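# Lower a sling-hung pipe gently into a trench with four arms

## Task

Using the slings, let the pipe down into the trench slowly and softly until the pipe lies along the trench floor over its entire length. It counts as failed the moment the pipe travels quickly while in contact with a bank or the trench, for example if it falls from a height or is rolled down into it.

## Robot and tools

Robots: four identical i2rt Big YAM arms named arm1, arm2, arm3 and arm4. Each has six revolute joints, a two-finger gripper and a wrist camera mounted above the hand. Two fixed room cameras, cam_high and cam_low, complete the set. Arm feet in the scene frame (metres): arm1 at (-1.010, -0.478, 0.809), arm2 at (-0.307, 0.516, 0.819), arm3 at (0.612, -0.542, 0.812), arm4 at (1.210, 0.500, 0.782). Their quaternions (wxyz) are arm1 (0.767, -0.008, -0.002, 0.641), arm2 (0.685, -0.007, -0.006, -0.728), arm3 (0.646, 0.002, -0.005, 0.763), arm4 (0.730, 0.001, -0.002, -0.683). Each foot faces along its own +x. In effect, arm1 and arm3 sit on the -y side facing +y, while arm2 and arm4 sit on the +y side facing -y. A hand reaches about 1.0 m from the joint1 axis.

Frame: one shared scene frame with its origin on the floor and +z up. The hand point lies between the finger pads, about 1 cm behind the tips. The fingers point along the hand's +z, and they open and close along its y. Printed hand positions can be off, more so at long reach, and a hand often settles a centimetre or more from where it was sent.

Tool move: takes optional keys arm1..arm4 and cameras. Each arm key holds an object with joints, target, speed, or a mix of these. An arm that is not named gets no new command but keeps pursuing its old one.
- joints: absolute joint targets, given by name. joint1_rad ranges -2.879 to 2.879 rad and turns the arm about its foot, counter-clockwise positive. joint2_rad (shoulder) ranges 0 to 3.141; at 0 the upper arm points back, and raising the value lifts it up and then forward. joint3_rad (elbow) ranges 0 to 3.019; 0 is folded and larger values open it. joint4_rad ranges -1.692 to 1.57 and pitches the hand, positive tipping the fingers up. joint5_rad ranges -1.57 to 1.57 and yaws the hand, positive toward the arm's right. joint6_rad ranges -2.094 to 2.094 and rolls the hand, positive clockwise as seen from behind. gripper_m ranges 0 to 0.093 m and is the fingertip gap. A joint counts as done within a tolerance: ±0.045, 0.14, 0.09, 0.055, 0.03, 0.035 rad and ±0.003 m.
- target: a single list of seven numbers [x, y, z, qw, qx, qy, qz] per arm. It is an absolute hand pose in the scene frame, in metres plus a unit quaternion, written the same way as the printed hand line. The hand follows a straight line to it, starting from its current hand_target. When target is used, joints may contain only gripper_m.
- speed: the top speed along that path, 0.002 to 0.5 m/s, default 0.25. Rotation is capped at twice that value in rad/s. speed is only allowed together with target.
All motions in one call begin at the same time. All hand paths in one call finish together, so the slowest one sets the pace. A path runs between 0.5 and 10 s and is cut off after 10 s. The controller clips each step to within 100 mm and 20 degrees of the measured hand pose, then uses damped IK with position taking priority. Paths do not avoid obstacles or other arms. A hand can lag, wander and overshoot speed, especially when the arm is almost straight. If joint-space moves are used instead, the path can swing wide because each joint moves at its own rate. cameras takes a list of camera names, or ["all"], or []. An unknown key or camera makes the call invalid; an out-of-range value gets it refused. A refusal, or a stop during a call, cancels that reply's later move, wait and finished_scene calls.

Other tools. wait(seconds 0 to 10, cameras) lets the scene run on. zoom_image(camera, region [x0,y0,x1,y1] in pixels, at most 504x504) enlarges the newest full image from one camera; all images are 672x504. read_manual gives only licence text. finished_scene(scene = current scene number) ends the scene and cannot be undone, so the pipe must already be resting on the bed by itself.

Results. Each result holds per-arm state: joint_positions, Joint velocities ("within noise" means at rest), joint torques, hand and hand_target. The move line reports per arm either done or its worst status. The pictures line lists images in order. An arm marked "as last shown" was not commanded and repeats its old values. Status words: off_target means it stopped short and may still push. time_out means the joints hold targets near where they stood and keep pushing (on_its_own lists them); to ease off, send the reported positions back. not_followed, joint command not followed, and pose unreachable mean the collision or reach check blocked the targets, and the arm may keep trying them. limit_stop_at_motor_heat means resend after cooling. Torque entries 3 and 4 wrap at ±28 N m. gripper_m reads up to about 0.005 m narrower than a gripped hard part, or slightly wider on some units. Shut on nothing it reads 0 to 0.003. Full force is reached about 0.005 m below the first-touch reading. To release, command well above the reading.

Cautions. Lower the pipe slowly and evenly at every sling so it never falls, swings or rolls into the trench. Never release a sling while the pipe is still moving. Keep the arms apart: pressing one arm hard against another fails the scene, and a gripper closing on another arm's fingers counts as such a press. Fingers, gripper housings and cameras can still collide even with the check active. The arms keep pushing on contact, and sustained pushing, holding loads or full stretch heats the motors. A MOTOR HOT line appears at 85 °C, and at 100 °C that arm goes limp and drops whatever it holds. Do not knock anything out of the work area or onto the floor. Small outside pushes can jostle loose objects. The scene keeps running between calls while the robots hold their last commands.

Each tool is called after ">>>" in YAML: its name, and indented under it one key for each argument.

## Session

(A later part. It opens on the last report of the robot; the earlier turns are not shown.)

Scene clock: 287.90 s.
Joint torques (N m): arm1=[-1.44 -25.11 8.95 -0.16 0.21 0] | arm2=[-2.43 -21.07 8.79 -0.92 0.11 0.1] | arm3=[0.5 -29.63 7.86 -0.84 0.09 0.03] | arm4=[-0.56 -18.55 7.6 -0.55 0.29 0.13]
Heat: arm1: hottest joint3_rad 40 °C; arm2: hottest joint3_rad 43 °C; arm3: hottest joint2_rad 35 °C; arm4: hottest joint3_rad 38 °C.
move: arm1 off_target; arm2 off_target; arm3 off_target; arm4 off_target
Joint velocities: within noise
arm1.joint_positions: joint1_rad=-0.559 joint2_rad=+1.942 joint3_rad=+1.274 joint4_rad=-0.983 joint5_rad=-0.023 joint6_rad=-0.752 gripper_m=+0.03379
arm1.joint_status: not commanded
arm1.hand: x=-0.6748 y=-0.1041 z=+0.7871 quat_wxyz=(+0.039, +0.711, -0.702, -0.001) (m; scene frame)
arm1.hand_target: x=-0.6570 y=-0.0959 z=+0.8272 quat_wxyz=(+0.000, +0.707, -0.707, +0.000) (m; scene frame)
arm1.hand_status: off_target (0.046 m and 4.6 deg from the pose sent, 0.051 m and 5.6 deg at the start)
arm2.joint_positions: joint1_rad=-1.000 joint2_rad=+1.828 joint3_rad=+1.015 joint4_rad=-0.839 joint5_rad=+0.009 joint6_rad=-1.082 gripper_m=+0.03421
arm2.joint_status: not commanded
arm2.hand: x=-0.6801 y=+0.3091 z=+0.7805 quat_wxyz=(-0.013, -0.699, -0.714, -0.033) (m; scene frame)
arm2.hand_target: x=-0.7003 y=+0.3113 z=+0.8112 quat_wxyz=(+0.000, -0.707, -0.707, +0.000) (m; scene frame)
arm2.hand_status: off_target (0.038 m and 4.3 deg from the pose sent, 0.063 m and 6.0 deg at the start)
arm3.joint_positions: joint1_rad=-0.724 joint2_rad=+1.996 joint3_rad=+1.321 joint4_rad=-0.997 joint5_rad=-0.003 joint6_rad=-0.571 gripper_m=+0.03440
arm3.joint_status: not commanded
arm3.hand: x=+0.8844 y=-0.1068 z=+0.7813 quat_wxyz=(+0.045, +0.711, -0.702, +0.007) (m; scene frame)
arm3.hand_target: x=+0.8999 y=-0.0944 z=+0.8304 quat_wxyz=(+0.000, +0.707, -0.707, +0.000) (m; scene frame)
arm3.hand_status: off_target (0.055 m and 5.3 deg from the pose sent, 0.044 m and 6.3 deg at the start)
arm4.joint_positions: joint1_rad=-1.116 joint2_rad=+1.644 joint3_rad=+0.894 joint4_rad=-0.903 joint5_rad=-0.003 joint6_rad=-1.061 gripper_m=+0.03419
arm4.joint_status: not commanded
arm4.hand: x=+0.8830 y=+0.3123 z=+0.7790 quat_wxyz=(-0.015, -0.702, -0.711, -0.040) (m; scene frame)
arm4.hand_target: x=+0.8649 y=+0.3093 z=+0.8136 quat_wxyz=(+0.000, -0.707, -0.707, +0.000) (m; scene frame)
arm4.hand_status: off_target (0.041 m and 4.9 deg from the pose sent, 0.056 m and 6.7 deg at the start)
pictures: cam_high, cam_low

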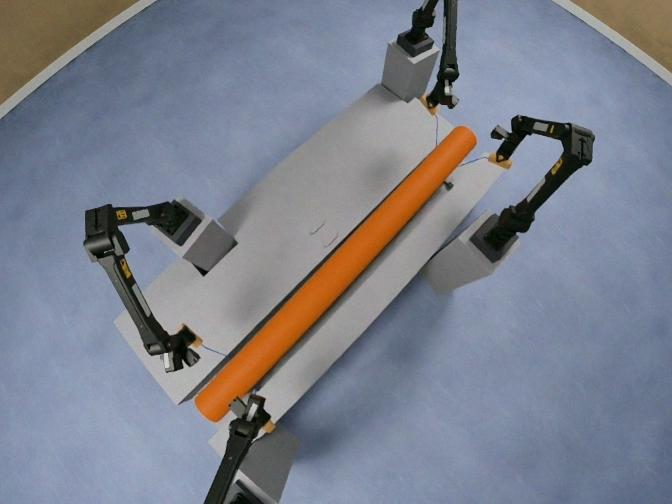

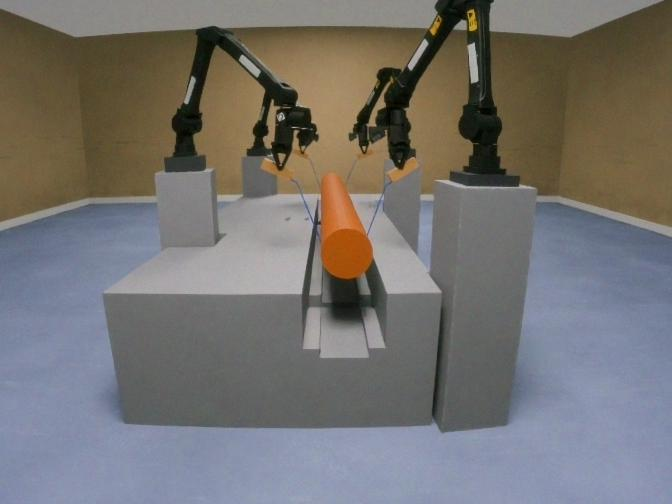

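>>> move:
  arm1: {"target": [-0.662, -0.098, 0.750, 0, 0.7071, -0.7071, 0], "speed": 0.04}
  arm2: {"target": [-0.701, 0.285, 0.741, 0, 0.7071, 0.7071, 0], "speed": 0.04}
  arm3: {"target": [0.899, -0.094, 0.760, 0, 0.7071, -0.7071, 0], "speed": 0.04}
  arm4: {"target": [0.864, 0.280, 0.745, 0, 0.7071, 0.7071, 0], "speed": 0.04}
  cameras: ["all"]

>>> zoom_image:
  camera: "cam_low"
  region: [200, 130, 460, 370]

Scene clock: 296.53 s.
Joint torques (N m): arm1=[-1.26 -23.88 7.34 0.08 0.15 0.03] | arm2=[-1.08 -21.6 7.65 -0.96 0.07 0.12] | arm3=[0.5 -29.57 6.64 -0.69 0.07 0.04] | arm4=[-0.26 -19.66 5.98 -0.44 0.26 0.2]
Heat: arm1: hottest joint3_rad 40 °C; arm2: hottest joint3_rad 42 °C; arm3: hottest joint2_rad 35 °C; arm4: hottest joint3_rad 38 °C.
move: arm1 off_target; arm2 off_target; arm3 off_target; arm4 off_target
Joint velocities: within noise
arm1.joint_positions: joint1_rad=-0.553 joint2_rad=+2.048 joint3_rad=+1.213 joint4_rad=-0.798 joint5_rad=-0.021 joint6_rad=-0.746 gripper_m=+0.03379
arm1.joint_status: not commanded
arm1.hand: x=-0.6792 y=-0.1068 z=+0.7173 quat_wxyz=(+0.030, +0.712, -0.702, -0.001) (m; scene frame)
arm1.hand_target: x=-0.6625 y=-0.0986 z=+0.7494 quat_wxyz=(+0.000, +0.707, -0.707, +0.000) (m; scene frame)
arm1.hand_status: off_target (0.038 m and 3.5 deg from the pose sent, 0.040 m and 4.6 deg at the start)
arm2.joint_positions: joint1_rad=-0.969 joint2_rad=+1.994 joint3_rad=+1.015 joint4_rad=-0.676 joint5_rad=+0.009 joint6_rad=-1.036 gripper_m=+0.03421
arm2.joint_status: not commanded
arm2.hand: x=-0.6784 y=+0.2938 z=+0.7098 quat_wxyz=(-0.011, -0.705, -0.709, -0.035) (m; scene frame)
arm2.hand_target: x=-0.7003 y=+0.2854 z=+0.7405 quat_wxyz=(+0.000, -0.707, -0.707, +0.000) (m; scene frame)
arm2.hand_status: off_target (0.039 m and 4.2 deg from the pose sent, 0.051 m and 4.3 deg at the start)
arm3.joint_positions: joint1_rad=-0.724 joint2_rad=+2.100 joint3_rad=+1.273 joint4_rad=-0.839 joint5_rad=-0.002 joint6_rad=-0.569 gripper_m=+0.03440
arm3.joint_status: not commanded
arm3.hand: x=+0.8811 y=-0.1116 z=+0.7144 quat_wxyz=(+0.042, +0.710, -0.703, +0.007) (m; scene frame)
arm3.hand_target: x=+0.8982 y=-0.0951 z=+0.7588 quat_wxyz=(+0.000, +0.707, -0.707, +0.000) (m; scene frame)
arm3.hand_status: off_target (0.052 m and 4.9 deg from the pose sent, 0.029 m and 5.2 deg at the start)
arm4.joint_positions: joint1_rad=-1.059 joint2_rad=+1.815 joint3_rad=+0.885 joint4_rad=-0.716 joint5_rad=-0.002 joint6_rad=-1.005 gripper_m=+0.03419
arm4.joint_status: not commanded
arm4.hand: x=+0.8841 y=+0.2872 z=+0.7112 quat_wxyz=(-0.011, -0.702, -0.711, -0.038) (m; scene frame)
arm4.hand_target: x=+0.8647 y=+0.2804 z=+0.7436 quat_wxyz=(+0.000, -0.707, -0.707, +0.000) (m; scene frame)
arm4.hand_status: off_target (0.040 m and 4.6 deg from the pose sent, 0.051 m and 4.9 deg at the start)
pictures: arm1_cam_wrist, arm2_cam_wrist, arm3_cam_wrist, arm4_cam_wrist, cam_high, cam_low

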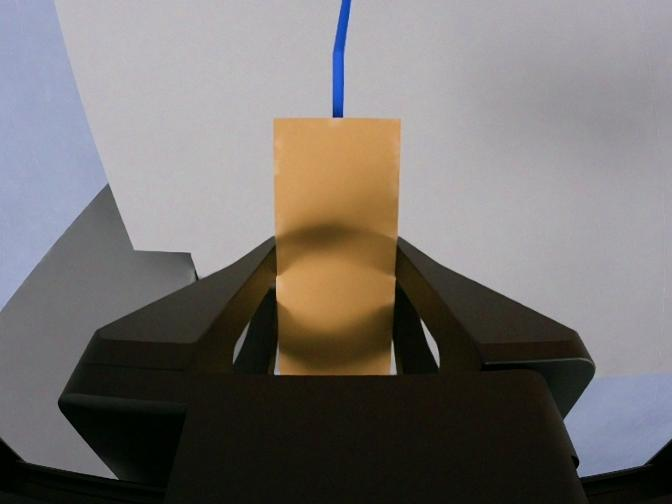

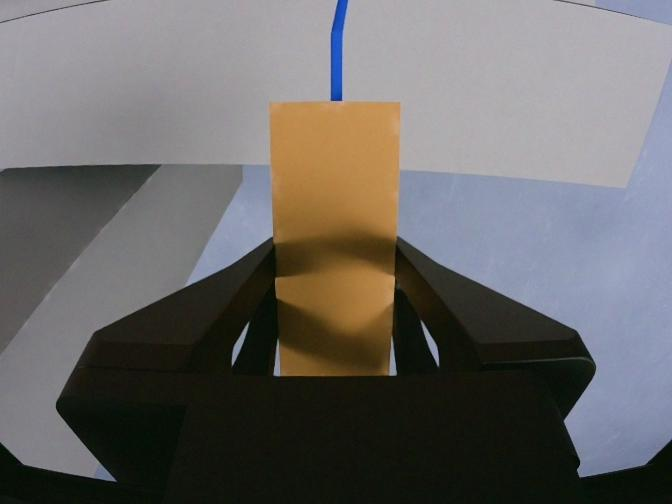

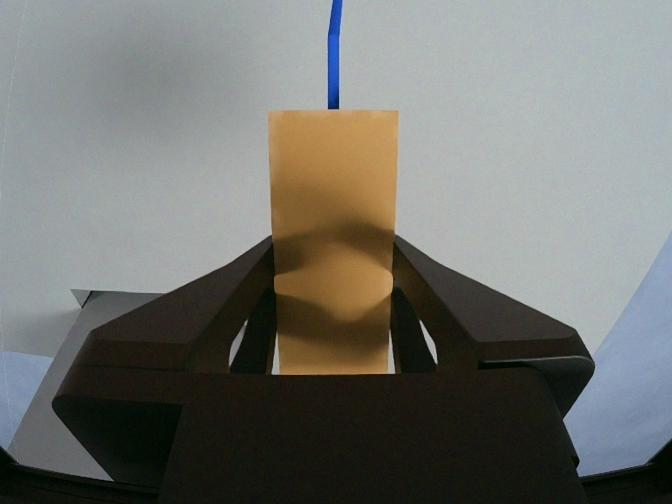

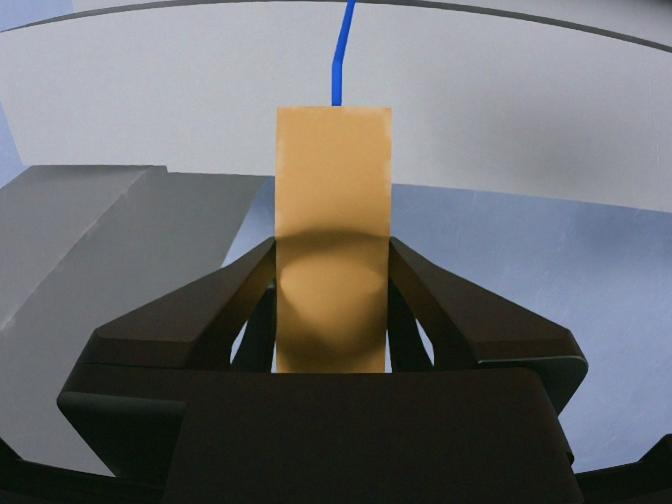

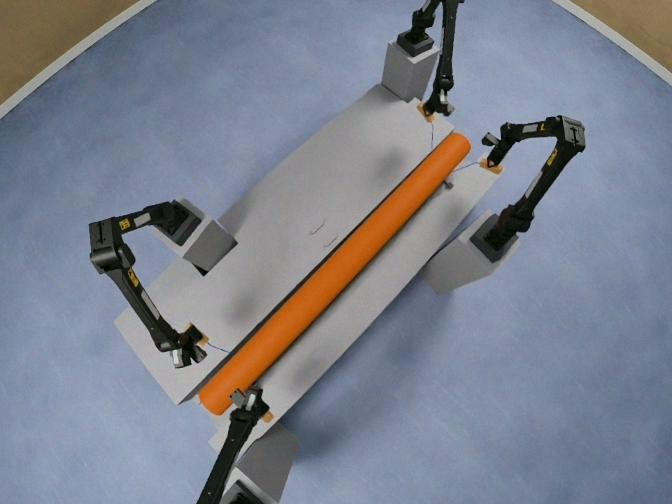

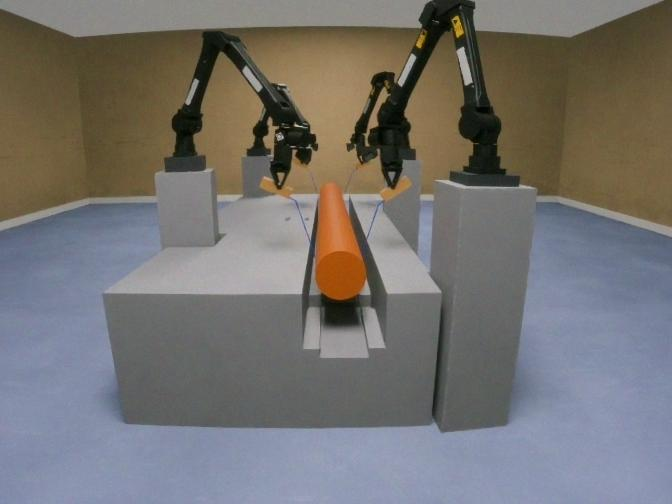

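Scaled by 1.938.

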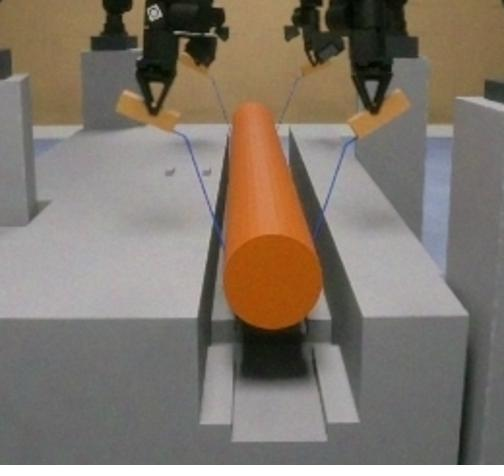

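>>> move:
  arm1: {"target": [-0.662, -0.096, 0.677, 0, 0.7071, -0.7071, 0], "speed": 0.04}
  arm2: {"target": [-0.701, 0.277, 0.676, 0, 0.7071, 0.7071, 0], "speed": 0.04}
  arm3: {"target": [0.899, -0.089, 0.689, 0, 0.7071, -0.7071, 0], "speed": 0.04}
  arm4: {"target": [0.864, 0.275, 0.677, 0, 0.7071, 0.7071, 0], "speed": 0.04}
  cameras: ["cam_low", "cam_high"]

>>> zoom_image:
  camera: "cam_low"
  region: [200, 130, 460, 370]

Scene clock: 302.90 s.
Joint torques (N m): arm1=[-1.55 -22.95 6.06 -0.21 0.12 -0.02] | arm2=[-0.67 -22.12 7.35 -0.9 0 0.11] | arm3=[0.62 -29.57 6.3 -0.69 0.04 0.02] | arm4=[-0.38 -20.78 4.23 -0.42 0.23 0.21]
Heat: arm1: hottest joint3_rad 39 °C; arm2: hottest joint3_rad 41 °C; arm3: hottest joint2_rad 35 °C; arm4: hottest joint3_rad 37 °C.
move: arm1 off_target; arm2 off_target; arm3 off_target; arm4 off_target
Joint velocities: within noise
arm1.joint_positions: joint1_rad=-0.548 joint2_rad=+2.182 joint3_rad=+1.211 joint4_rad=-0.649 joint5_rad=-0.021 joint6_rad=-0.742 gripper_m=+0.03379
arm1.joint_status: not commanded
arm1.hand: x=-0.6798 y=-0.1049 z=+0.6507 quat_wxyz=(+0.024, +0.712, -0.701, -0.001) (m; scene frame)
arm1.hand_target: x=-0.6623 y=-0.0964 z=+0.6766 quat_wxyz=(+0.000, +0.707, -0.707, +0.000) (m; scene frame)
arm1.hand_status: off_target (0.033 m and 2.9 deg from the pose sent, 0.045 m and 3.5 deg at the start)
arm2.joint_positions: joint1_rad=-0.960 joint2_rad=+2.140 joint3_rad=+1.015 joint4_rad=-0.534 joint5_rad=+0.010 joint6_rad=-1.021 gripper_m=+0.03421
arm2.joint_status: not commanded
arm2.hand: x=-0.6718 y=+0.2927 z=+0.6471 quat_wxyz=(-0.011, -0.707, -0.707, -0.038) (m; scene frame)
arm2.hand_target: x=-0.7000 y=+0.2775 z=+0.6761 quat_wxyz=(+0.000, -0.707, -0.707, +0.000) (m; scene frame)
arm2.hand_status: off_target (0.044 m and 4.5 deg from the pose sent, 0.044 m and 4.2 deg at the start)
arm3.joint_positions: joint1_rad=-0.723 joint2_rad=+2.231 joint3_rad=+1.269 joint4_rad=-0.703 joint5_rad=-0.002 joint6_rad=-0.564 gripper_m=+0.03440
arm3.joint_status: not commanded
arm3.hand: x=+0.8788 y=-0.1138 z=+0.6468 quat_wxyz=(+0.041, +0.709, -0.704, +0.007) (m; scene frame)
arm3.hand_target: x=+0.8982 y=-0.0903 z=+0.6882 quat_wxyz=(+0.000, +0.707, -0.707, +0.000) (m; scene frame)
arm3.hand_status: off_target (0.053 m and 4.8 deg from the pose sent, 0.038 m and 4.9 deg at the start)
arm4.joint_positions: joint1_rad=-1.048 joint2_rad=+1.982 joint3_rad=+0.880 joint4_rad=-0.536 joint5_rad=-0.001 joint6_rad=-0.997 gripper_m=+0.03419
arm4.joint_status: not commanded
arm4.hand: x=+0.8847 y=+0.2824 z=+0.6456 quat_wxyz=(-0.010, -0.701, -0.712, -0.034) (m; scene frame)
arm4.hand_target: x=+0.8647 y=+0.2754 z=+0.6755 quat_wxyz=(+0.000, -0.707, -0.707, +0.000) (m; scene frame)
arm4.hand_status: off_target (0.038 m and 4.1 deg from the pose sent, 0.042 m and 4.6 deg at the start)
pictures: cam_high, cam_low

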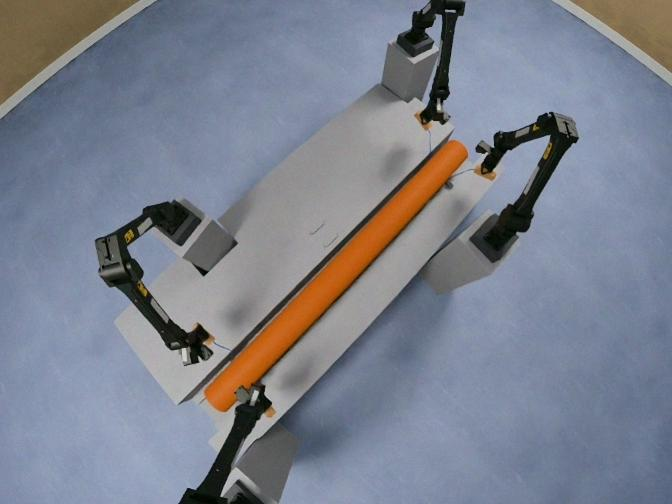

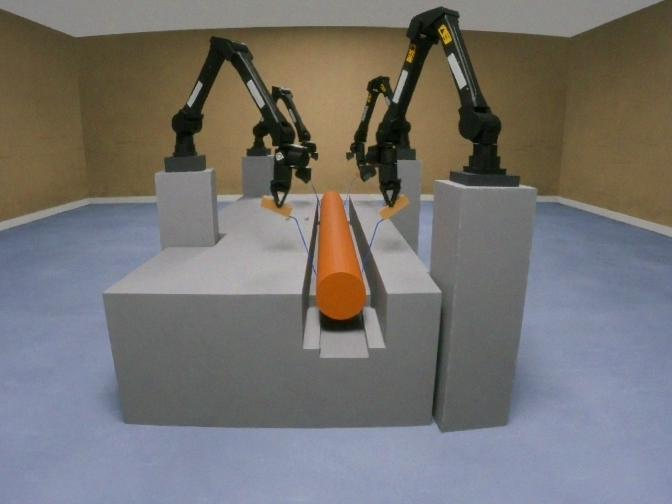

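Scaled by 1.938.

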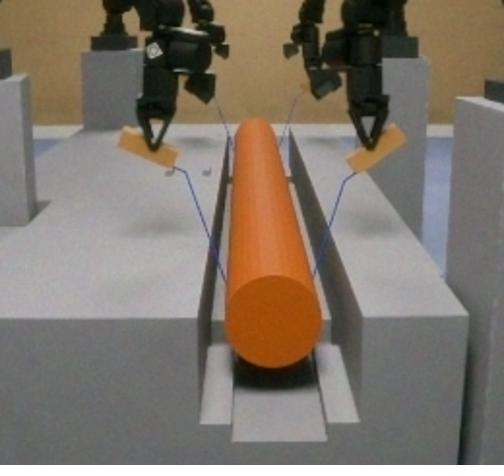

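>>> move:
  arm1: {"target": [-0.662, -0.096, 0.627, 0, 0.7071, -0.7071, 0], "speed": 0.03}
  arm2: {"target": [-0.701, 0.273, 0.626, 0, 0.7071, 0.7071, 0], "speed": 0.03}
  arm3: {"target": [0.899, -0.083, 0.639, 0, 0.7071, -0.7071, 0], "speed": 0.03}
  arm4: {"target": [0.864, 0.280, 0.627, 0, 0.7071, 0.7071, 0], "speed": 0.03}
  cameras: ["cam_low", "cam_high"]

>>> zoom_image:
  camera: "cam_low"
  region: [200, 130, 460, 370]

Scene clock: 308.17 s.
Joint torques (N m): arm1=[-2.37 -22.24 5.9 -0.17 0.29 -0.02] | arm2=[-0.44 -22.3 6.46 -0.88 -0.07 0.11] | arm3=[0.62 -28.86 6.28 -0.73 0.03 0.03] | arm4=[-1.08 -21.07 3.17 -0.35 0.19 0.09]
Heat: arm1: hottest joint3_rad 39 °C; arm2: hottest joint3_rad 40 °C; arm3: hottest joint2_rad 35 °C; arm4: hottest joint3_rad 36 °C.
move: arm1 off_target; arm2 off_target; arm3 off_target; arm4 off_target
Joint velocities: within noise
arm1.joint_positions: joint1_rad=-0.543 joint2_rad=+2.274 joint3_rad=+1.222 joint4_rad=-0.552 joint5_rad=-0.025 joint6_rad=-0.741 gripper_m=+0.03379
arm1.joint_status: not commanded
arm1.hand: x=-0.6808 y=-0.1021 z=+0.6078 quat_wxyz=(+0.016, +0.714, -0.700, -0.003) (m; scene frame)
arm1.hand_target: x=-0.6622 y=-0.0963 z=+0.6269 quat_wxyz=(+0.000, +0.707, -0.707, +0.000) (m; scene frame)
arm1.hand_status: off_target (0.028 m and 2.2 deg from the pose sent, 0.031 m and 2.9 deg at the start)
arm2.joint_positions: joint1_rad=-0.957 joint2_rad=+2.261 joint3_rad=+1.041 joint4_rad=-0.439 joint5_rad=+0.012 joint6_rad=-1.016 gripper_m=+0.03421
arm2.joint_status: not commanded
arm2.hand: x=-0.6704 y=+0.2915 z=+0.5997 quat_wxyz=(-0.010, -0.707, -0.706, -0.038) (m; scene frame)
arm2.hand_target: x=-0.7000 y=+0.2736 z=+0.6263 quat_wxyz=(+0.000, -0.707, -0.707, +0.000) (m; scene frame)
arm2.hand_status: off_target (0.044 m and 4.5 deg from the pose sent, 0.041 m and 4.5 deg at the start)
arm3.joint_positions: joint1_rad=-0.716 joint2_rad=+2.326 joint3_rad=+1.294 joint4_rad=-0.622 joint5_rad=-0.002 joint6_rad=-0.559 gripper_m=+0.03440
arm3.joint_status: not commanded
arm3.hand: x=+0.8780 y=-0.1087 z=+0.6040 quat_wxyz=(+0.036, +0.709, -0.704, +0.006) (m; scene frame)
arm3.hand_target: x=+0.8983 y=-0.0840 z=+0.6390 quat_wxyz=(+0.000, +0.707, -0.707, +0.000) (m; scene frame)
arm3.hand_status: off_target (0.048 m and 4.2 deg from the pose sent, 0.038 m and 4.8 deg at the start)
arm4.joint_positions: joint1_rad=-1.048 joint2_rad=+2.108 joint3_rad=+0.880 joint4_rad=-0.408 joint5_rad=+0.001 joint6_rad=-0.997 gripper_m=+0.03420
arm4.joint_status: not commanded
arm4.hand: x=+0.8890 y=+0.2854 z=+0.5971 quat_wxyz=(-0.009, -0.701, -0.712, -0.033) (m; scene frame)
arm4.hand_target: x=+0.8647 y=+0.2804 z=+0.6255 quat_wxyz=(+0.001, -0.707, -0.707, +0.000) (m; scene frame)
arm4.hand_status: off_target (0.039 m and 4.0 deg from the pose sent, 0.028 m and 4.1 deg at the start)
pictures: cam_high, cam_low

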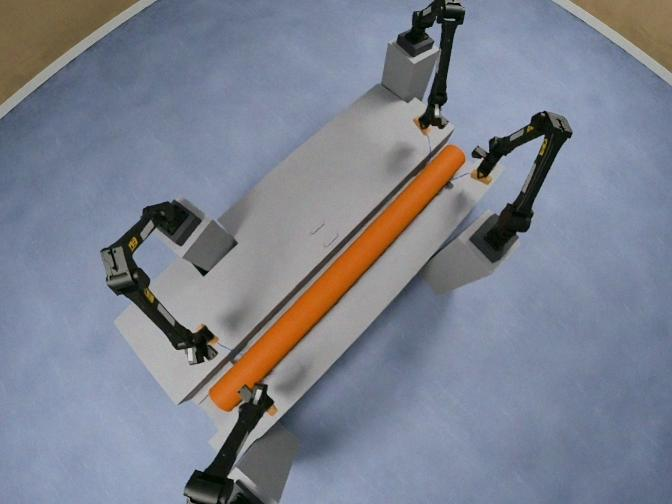

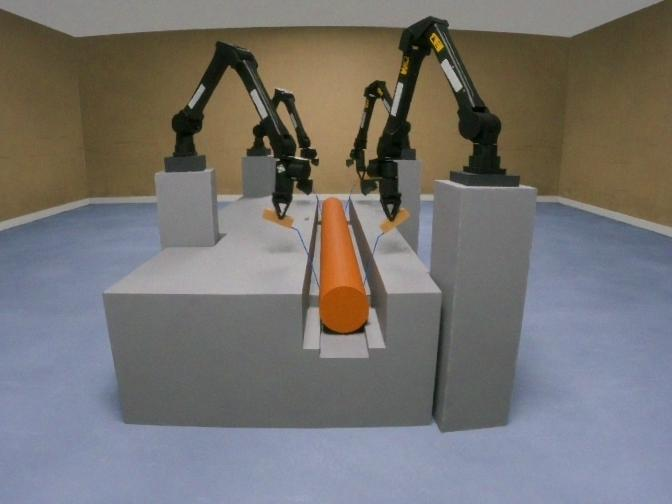

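Scaled by 1.938.

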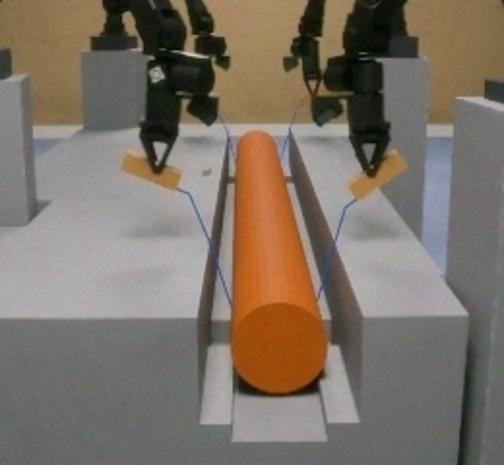

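>>> move:
  arm1: {"target": [-0.664, -0.100, 0.592, 0, 0.7071, -0.7071, 0], "speed": 0.03}
  arm2: {"target": [-0.705, 0.273, 0.596, 0, 0.7071, 0.7071, 0], "speed": 0.03}
  arm3: {"target": [0.899, -0.086, 0.606, 0, 0.7071, -0.7071, 0], "speed": 0.03}
  arm4: {"target": [0.862, 0.277, 0.597, 0, 0.7071, 0.7071, 0], "speed": 0.03}
  cameras: ["cam_low", "cam_high"]

>>> zoom_image:
  camera: "cam_low"
  region: [200, 130, 460, 370]

Scene clock: 313.07 s.
Joint torques (N m): arm1=[-2.32 -21.19 4.78 -0.05 0.47 0.01] | arm2=[-0.97 -22.89 5.65 -0.68 -0.13 0.05] | arm3=[0.26 -25.88 6.17 -0.13 0.06 0] | arm4=[-0.91 -18.43 4.05 -0.01 0.17 0.11]
Heat: arm1: hottest joint3_rad 38 °C; arm2: hottest joint3_rad 40 °C; arm3: hottest joint2_rad 36 °C; arm4: hottest joint3_rad 36 °C.
move: arm1 off_target; arm2 off_target; arm3 off_target; arm4 off_target
Joint velocities: within noise
arm1.joint_positions: joint1_rad=-0.540 joint2_rad=+2.338 joint3_rad=+1.240 joint4_rad=-0.486 joint5_rad=-0.029 joint6_rad=-0.741 gripper_m=+0.03379
arm1.joint_status: not commanded
arm1.hand: x=-0.6789 y=-0.0975 z=+0.5802 quat_wxyz=(+0.006, +0.715, -0.699, -0.006) (m; scene frame)
arm1.hand_target: x=-0.6642 y=-0.1003 z=+0.5917 quat_wxyz=(+0.000, +0.707, -0.707, +0.000) (m; scene frame)
arm1.hand_status: off_target (0.019 m and 1.6 deg from the pose sent, 0.023 m and 2.2 deg at the start)
arm2.joint_positions: joint1_rad=-0.957 joint2_rad=+2.340 joint3_rad=+1.077 joint4_rad=-0.394 joint5_rad=+0.014 joint6_rad=-1.016 gripper_m=+0.03421
arm2.joint_status: not commanded
arm2.hand: x=-0.6735 y=+0.2895 z=+0.5704 quat_wxyz=(-0.009, -0.707, -0.706, -0.037) (m; scene frame)
arm2.hand_target: x=-0.7043 y=+0.2735 z=+0.5963 quat_wxyz=(+0.000, -0.707, -0.707, +0.000) (m; scene frame)
arm2.hand_status: off_target (0.044 m and 4.4 deg from the pose sent, 0.039 m and 4.4 deg at the start)
arm3.joint_positions: joint1_rad=-0.716 joint2_rad=+2.358 joint3_rad=+1.304 joint4_rad=-0.578 joint5_rad=-0.002 joint6_rad=-0.559 gripper_m=+0.03440
arm3.joint_status: not commanded
arm3.hand: x=+0.8807 y=-0.1043 z=+0.5893 quat_wxyz=(+0.025, +0.710, -0.704, +0.003) (m; scene frame)
arm3.hand_target: x=+0.8986 y=-0.0868 z=+0.6064 quat_wxyz=(+0.000, +0.707, -0.707, +0.000) (m; scene frame)
arm3.hand_status: off_target (0.031 m and 3.0 deg from the pose sent, 0.031 m and 4.2 deg at the start)
arm4.joint_positions: joint1_rad=-1.048 joint2_rad=+2.157 joint3_rad=+0.886 joint4_rad=-0.358 joint5_rad=+0.001 joint6_rad=-0.997 gripper_m=+0.03420
arm4.joint_status: not commanded
arm4.hand: x=+0.8889 y=+0.2852 z=+0.5791 quat_wxyz=(-0.008, -0.701, -0.712, -0.029) (m; scene frame)
arm4.hand_target: x=+0.8626 y=+0.2775 z=+0.5971 quat_wxyz=(+0.000, -0.707, -0.707, +0.000) (m; scene frame)
arm4.hand_status: off_target (0.033 m and 3.6 deg from the pose sent, 0.028 m and 4.0 deg at the start)
pictures: cam_high, cam_low

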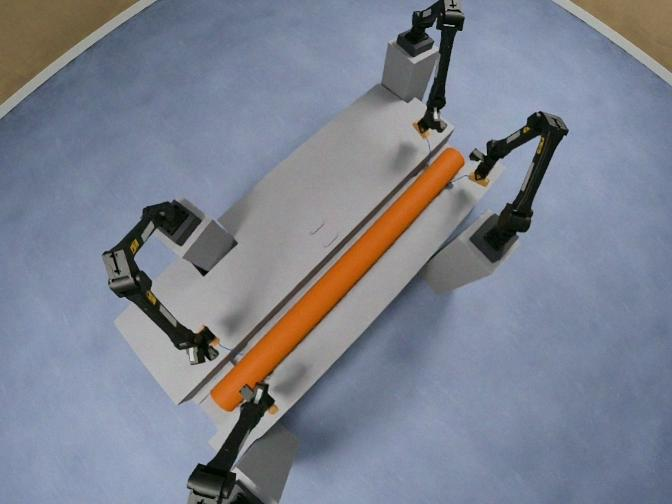

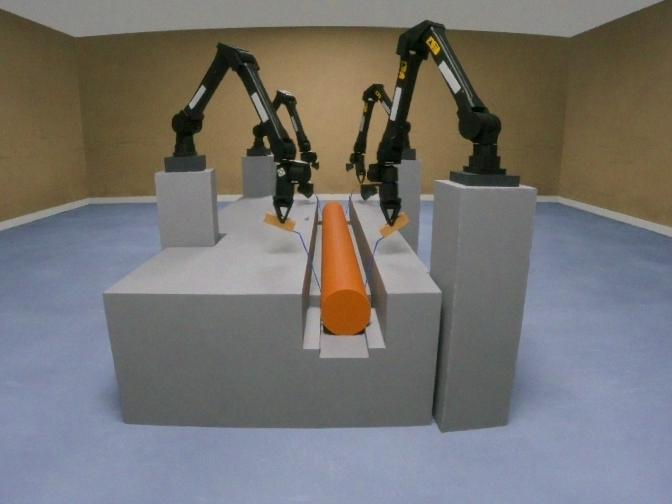

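Scaled by 1.938.

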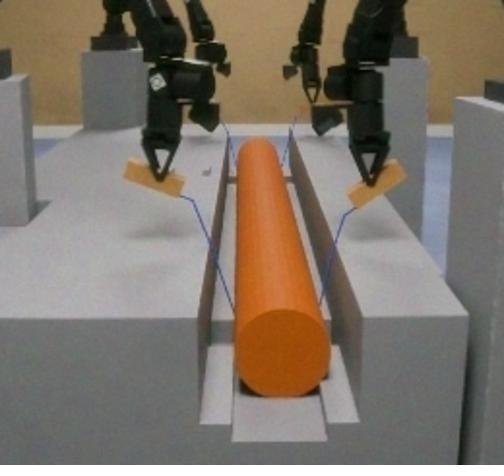

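>>> move:
  arm1: {"target": [-0.664, -0.104, 0.562, 0, 0.7071, -0.7071, 0], "speed": 0.03}
  arm2: {"target": [-0.705, 0.271, 0.566, 0, 0.7071, 0.7071, 0], "speed": 0.03}
  arm3: {"target": [0.899, -0.096, 0.586, 0, 0.7071, -0.7071, 0], "speed": 0.03}
  arm4: {"target": [0.862, 0.271, 0.577, 0, 0.7071, 0.7071, 0], "speed": 0.03}
  cameras: ["cam_low", "cam_high"]

>>> zoom_image:
  camera: "cam_low"
  region: [200, 130, 460, 370]

>>> zoom_image:
  camera: "cam_high"
  region: [370, 100, 520, 250]

Scene clock: 318.90 s.
Joint torques (N m): arm1=[-1.85 -18.43 5.48 0.84 0.12 -0.04] | arm2=[-0.79 -18.14 5.89 -0.02 -0.14 0.09] | arm3=[0.32 -23.24 5.15 0.35 -0.02 -0.07] | arm4=[-0.03 -15.03 4.36 0.54 0.11 0.25]
Heat: arm1: hottest joint3_rad 38 °C; arm2: hottest joint2_rad 39 °C; arm3: hottest joint2_rad 36 °C; arm4: hottest joint3_rad 35 °C.
move: arm1 off_target; arm2 off_target; arm3 off_target; arm4 off_target
Joint velocities: within noise
arm1.joint_positions: joint1_rad=-0.553 joint2_rad=+2.359 joint3_rad=+1.240 joint4_rad=-0.461 joint5_rad=-0.021 joint6_rad=-0.741 gripper_m=+0.03379
arm1.joint_status: not commanded
arm1.hand: x=-0.6738 y=-0.1041 z=+0.5699 quat_wxyz=(+0.004, +0.711, -0.703, -0.002) (m; scene frame)
arm1.hand_target: x=-0.6643 y=-0.1044 z=+0.5621 quat_wxyz=(+0.000, +0.707, -0.707, +0.000) (m; scene frame)
arm1.hand_status: off_target (0.013 m and 0.8 deg from the pose sent, 0.024 m and 1.6 deg at the start)
arm2.joint_positions: joint1_rad=-0.957 joint2_rad=+2.359 joint3_rad=+1.109 joint4_rad=-0.365 joint5_rad=+0.014 joint6_rad=-1.016 gripper_m=+0.03421
arm2.joint_status: not commanded
arm2.hand: x=-0.6901 y=+0.2792 z=+0.5654 quat_wxyz=(-0.004, -0.708, -0.706, -0.016) (m; scene frame)
arm2.hand_target: x=-0.7048 y=+0.2712 z=+0.5665 quat_wxyz=(+0.000, -0.707, -0.707, +0.000) (m; scene frame)
arm2.hand_status: off_target (0.017 m and 1.9 deg from the pose sent, 0.037 m and 4.4 deg at the start)
arm3.joint_positions: joint1_rad=-0.726 joint2_rad=+2.363 joint3_rad=+1.304 joint4_rad=-0.540 joint5_rad=-0.001 joint6_rad=-0.563 gripper_m=+0.03441
arm3.joint_status: not commanded
arm3.hand: x=+0.8892 y=-0.1005 z=+0.5865 quat_wxyz=(+0.009, +0.708, -0.706, +0.000) (m; scene frame)
arm3.hand_target: x=+0.8989 y=-0.0963 z=+0.5861 quat_wxyz=(+0.000, +0.707, -0.707, +0.000) (m; scene frame)
arm3.hand_status: off_target (0.011 m and 1.0 deg from the pose sent, 0.020 m and 3.0 deg at the start)
arm4.joint_positions: joint1_rad=-1.048 joint2_rad=+2.173 joint3_rad=+0.907 joint4_rad=-0.338 joint5_rad=+0.002 joint6_rad=-0.997 gripper_m=+0.03421
arm4.joint_status: not commanded
arm4.hand: x=+0.8787 y=+0.2786 z=+0.5750 quat_wxyz=(-0.005, -0.702, -0.712, -0.017) (m; scene frame)
arm4.hand_target: x=+0.8622 y=+0.2711 z=+0.5775 quat_wxyz=(+0.000, -0.707, -0.707, +0.000) (m; scene frame)
arm4.hand_status: off_target (0.018 m and 2.2 deg from the pose sent, 0.030 m and 3.6 deg at the start)
pictures: cam_high, cam_low

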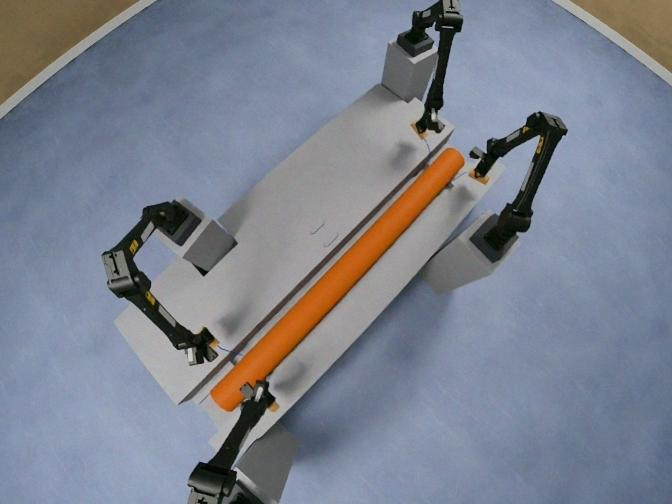

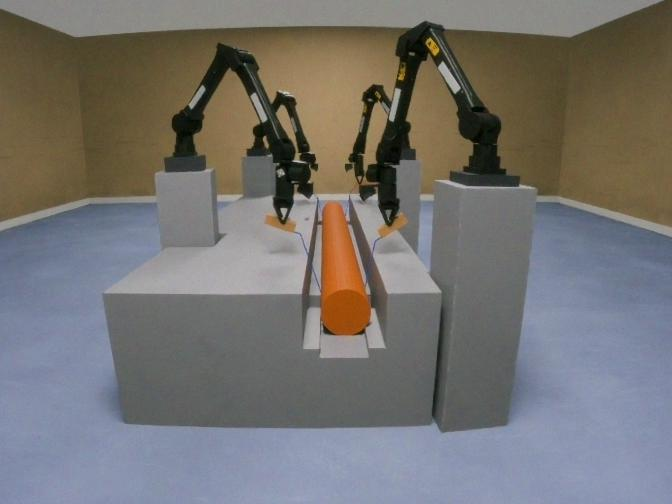

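Scaled by 1.938.

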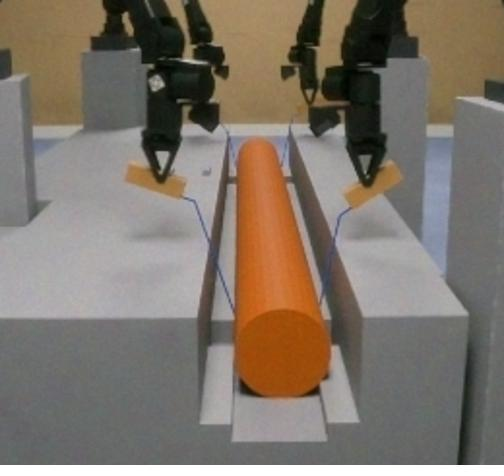

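Scaled by 3.360.

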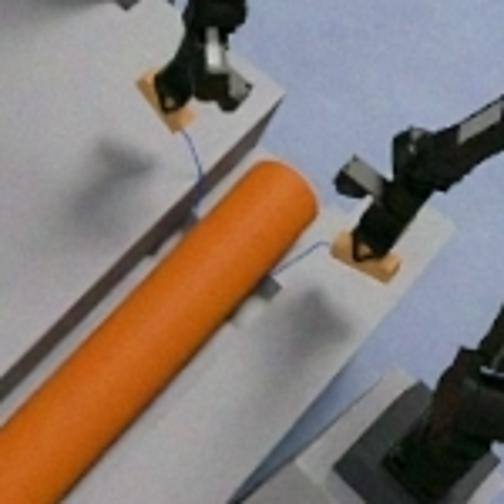

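>>> move:
  arm1: {"target": [-0.664, -0.165, 0.505, 0, 0.7071, -0.7071, 0], "speed": 0.06}
  arm2: {"target": [-0.700, 0.278, 0.512, 0, 0.7071, 0.7071, 0], "speed": 0.06}
  arm3: {"target": [0.892, -0.165, 0.512, 0, 0.7071, -0.7071, 0], "speed": 0.06}
  arm4: {"target": [0.865, 0.277, 0.515, 0, 0.7071, 0.7071, 0], "speed": 0.06}
  cameras: ["all"]

>>> zoom_image:
  camera: "cam_low"
  region: [200, 130, 460, 370]

Scene clock: 327.13 s.
Joint torques (N m): arm1=[-1.08 -17.49 2.52 1.07 0.04 -0.13] | arm2=[-1.44 -18.26 4.62 0.02 -0.13 0.03] | arm3=[0.5 -21.36 2.45 0.46 -0.04 -0.04] | arm4=[-0.32 -14.27 3.43 0.91 0.13 0.15]
Heat: arm1: hottest joint3_rad 37 °C; arm2: hottest joint2_rad 38 °C; arm3: hottest joint2_rad 36 °C; arm4: hottest joint3_rad 34 °C.
move: arm1 off_target; arm2 off_target; arm3 done; arm4 off_target
Joint velocities: within noise
arm1.joint_positions: joint1_rad=-0.645 joint2_rad=+2.458 joint3_rad=+1.190 joint4_rad=-0.291 joint5_rad=-0.019 joint6_rad=-0.820 gripper_m=+0.03379
arm1.joint_status: not commanded
arm1.hand: x=-0.6598 y=-0.1558 z=+0.5172 quat_wxyz=(-0.008, +0.706, -0.708, -0.001) (m; scene frame)
arm1.hand_target: x=-0.6644 y=-0.1651 z=+0.5054 quat_wxyz=(+0.000, +0.707, -0.707, +0.000) (m; scene frame)
arm1.hand_status: off_target (0.016 m and 0.9 deg from the pose sent, 0.090 m and 0.7 deg at the start)
arm2.joint_positions: joint1_rad=-0.957 joint2_rad=+2.490 joint3_rad=+1.151 joint4_rad=-0.272 joint5_rad=+0.014 joint6_rad=-1.022 gripper_m=+0.03421
arm2.joint_status: not commanded
arm2.hand: x=-0.6855 y=+0.2812 z=+0.5129 quat_wxyz=(-0.003, -0.706, -0.708, -0.014) (m; scene frame)
arm2.hand_target: x=-0.7000 y=+0.2782 z=+0.5124 quat_wxyz=(+0.000, -0.707, -0.707, +0.000) (m; scene frame)
arm2.hand_status: off_target (0.015 m and 1.7 deg from the pose sent, 0.054 m and 1.9 deg at the start)
arm3.joint_positions: joint1_rad=-0.795 joint2_rad=+2.472 joint3_rad=+1.195 joint4_rad=-0.302 joint5_rad=+0.000 joint6_rad=-0.631 gripper_m=+0.03441
arm3.joint_status: not commanded
arm3.hand: x=+0.8899 y=-0.1606 z=+0.5172 quat_wxyz=(+0.000, +0.707, -0.707, -0.002) (m; scene frame)
arm3.hand_target: x=+0.8919 y=-0.1652 z=+0.5120 quat_wxyz=(+0.000, +0.707, -0.707, +0.000) (m; scene frame)
arm3.hand_status: done (0.007 m and 0.2 deg from the pose sent, 0.099 m and 1.0 deg at the start)
arm4.joint_positions: joint1_rad=-1.054 joint2_rad=+2.326 joint3_rad=+0.947 joint4_rad=-0.218 joint5_rad=+0.002 joint6_rad=-0.997 gripper_m=+0.03421
arm4.joint_status: not commanded
arm4.hand: x=+0.8789 y=+0.2810 z=+0.5200 quat_wxyz=(-0.004, -0.704, -0.711, -0.014) (m; scene frame)
arm4.hand_target: x=+0.8653 y=+0.2772 z=+0.5155 quat_wxyz=(+0.000, -0.707, -0.707, +0.000) (m; scene frame)
arm4.hand_status: off_target (0.015 m and 1.7 deg from the pose sent, 0.062 m and 2.2 deg at the start)
pictures: arm1_cam_wrist, arm2_cam_wrist, arm3_cam_wrist, arm4_cam_wrist, cam_high, cam_low

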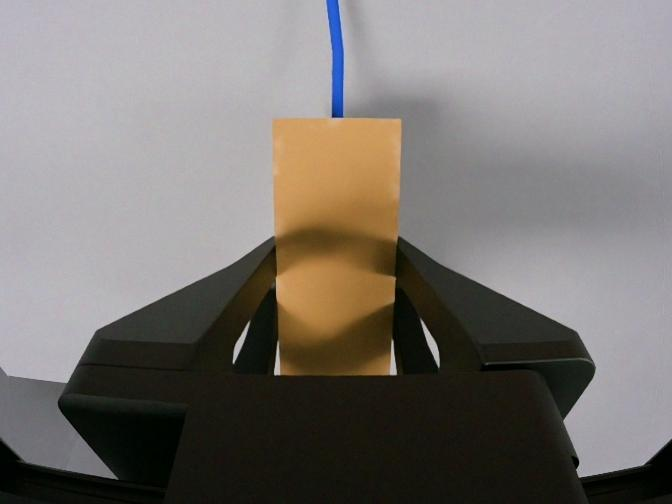

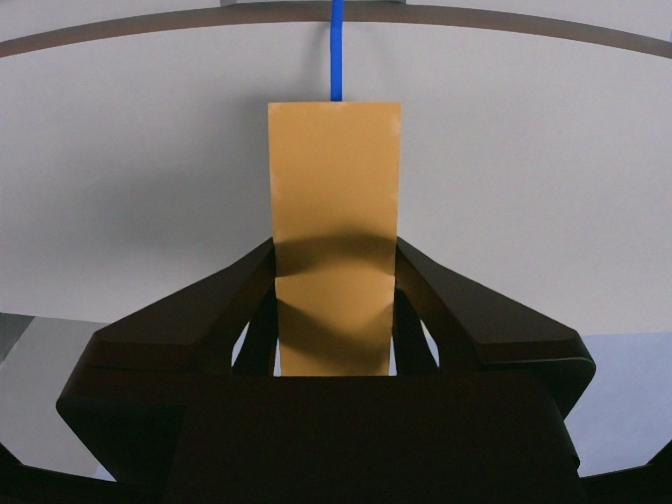

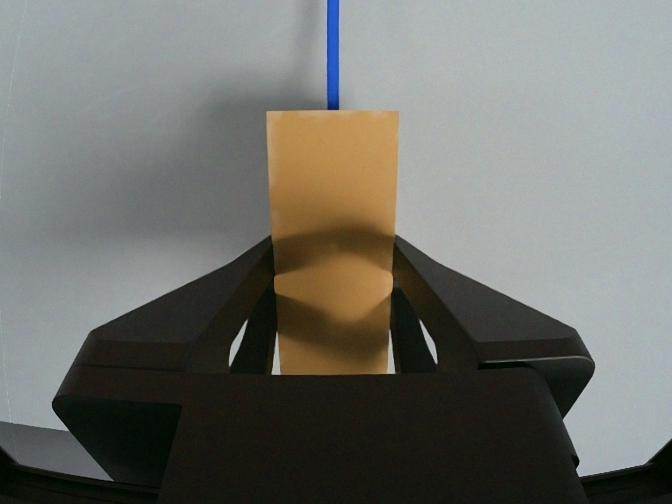

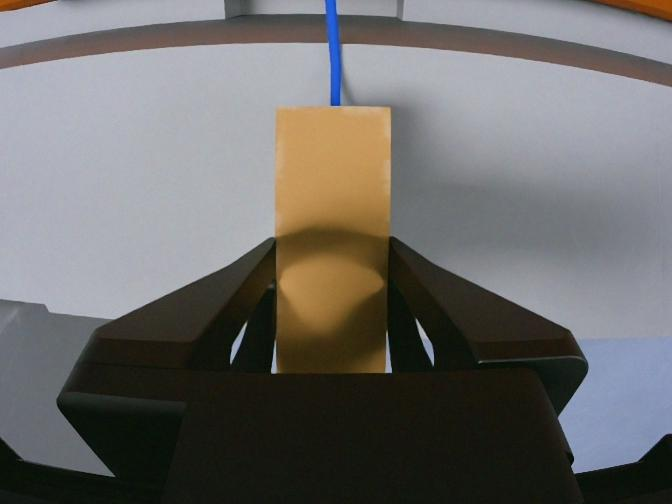

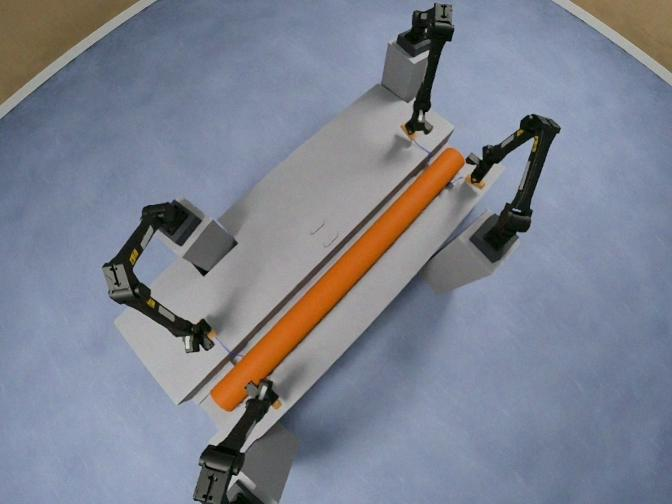

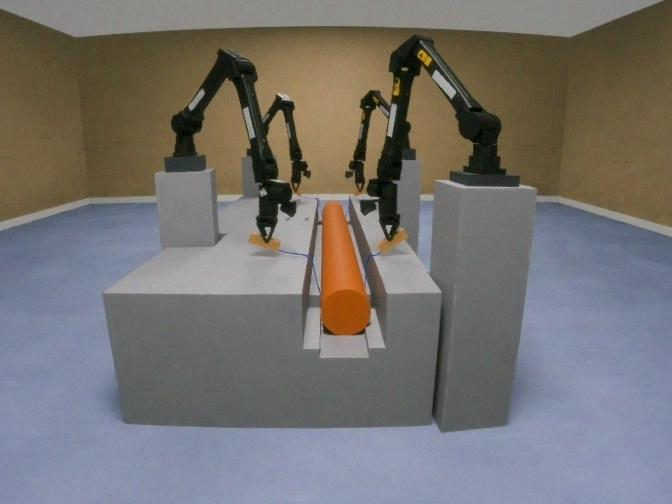

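Scaled by 1.938.

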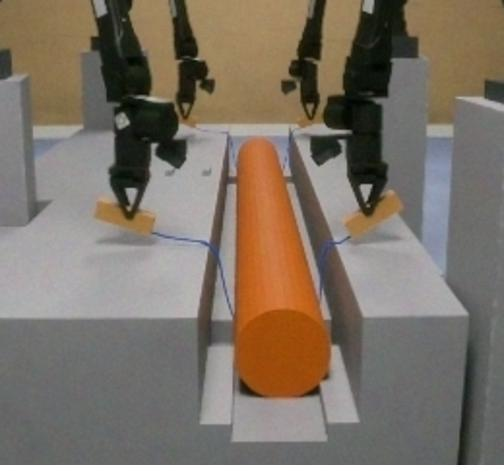

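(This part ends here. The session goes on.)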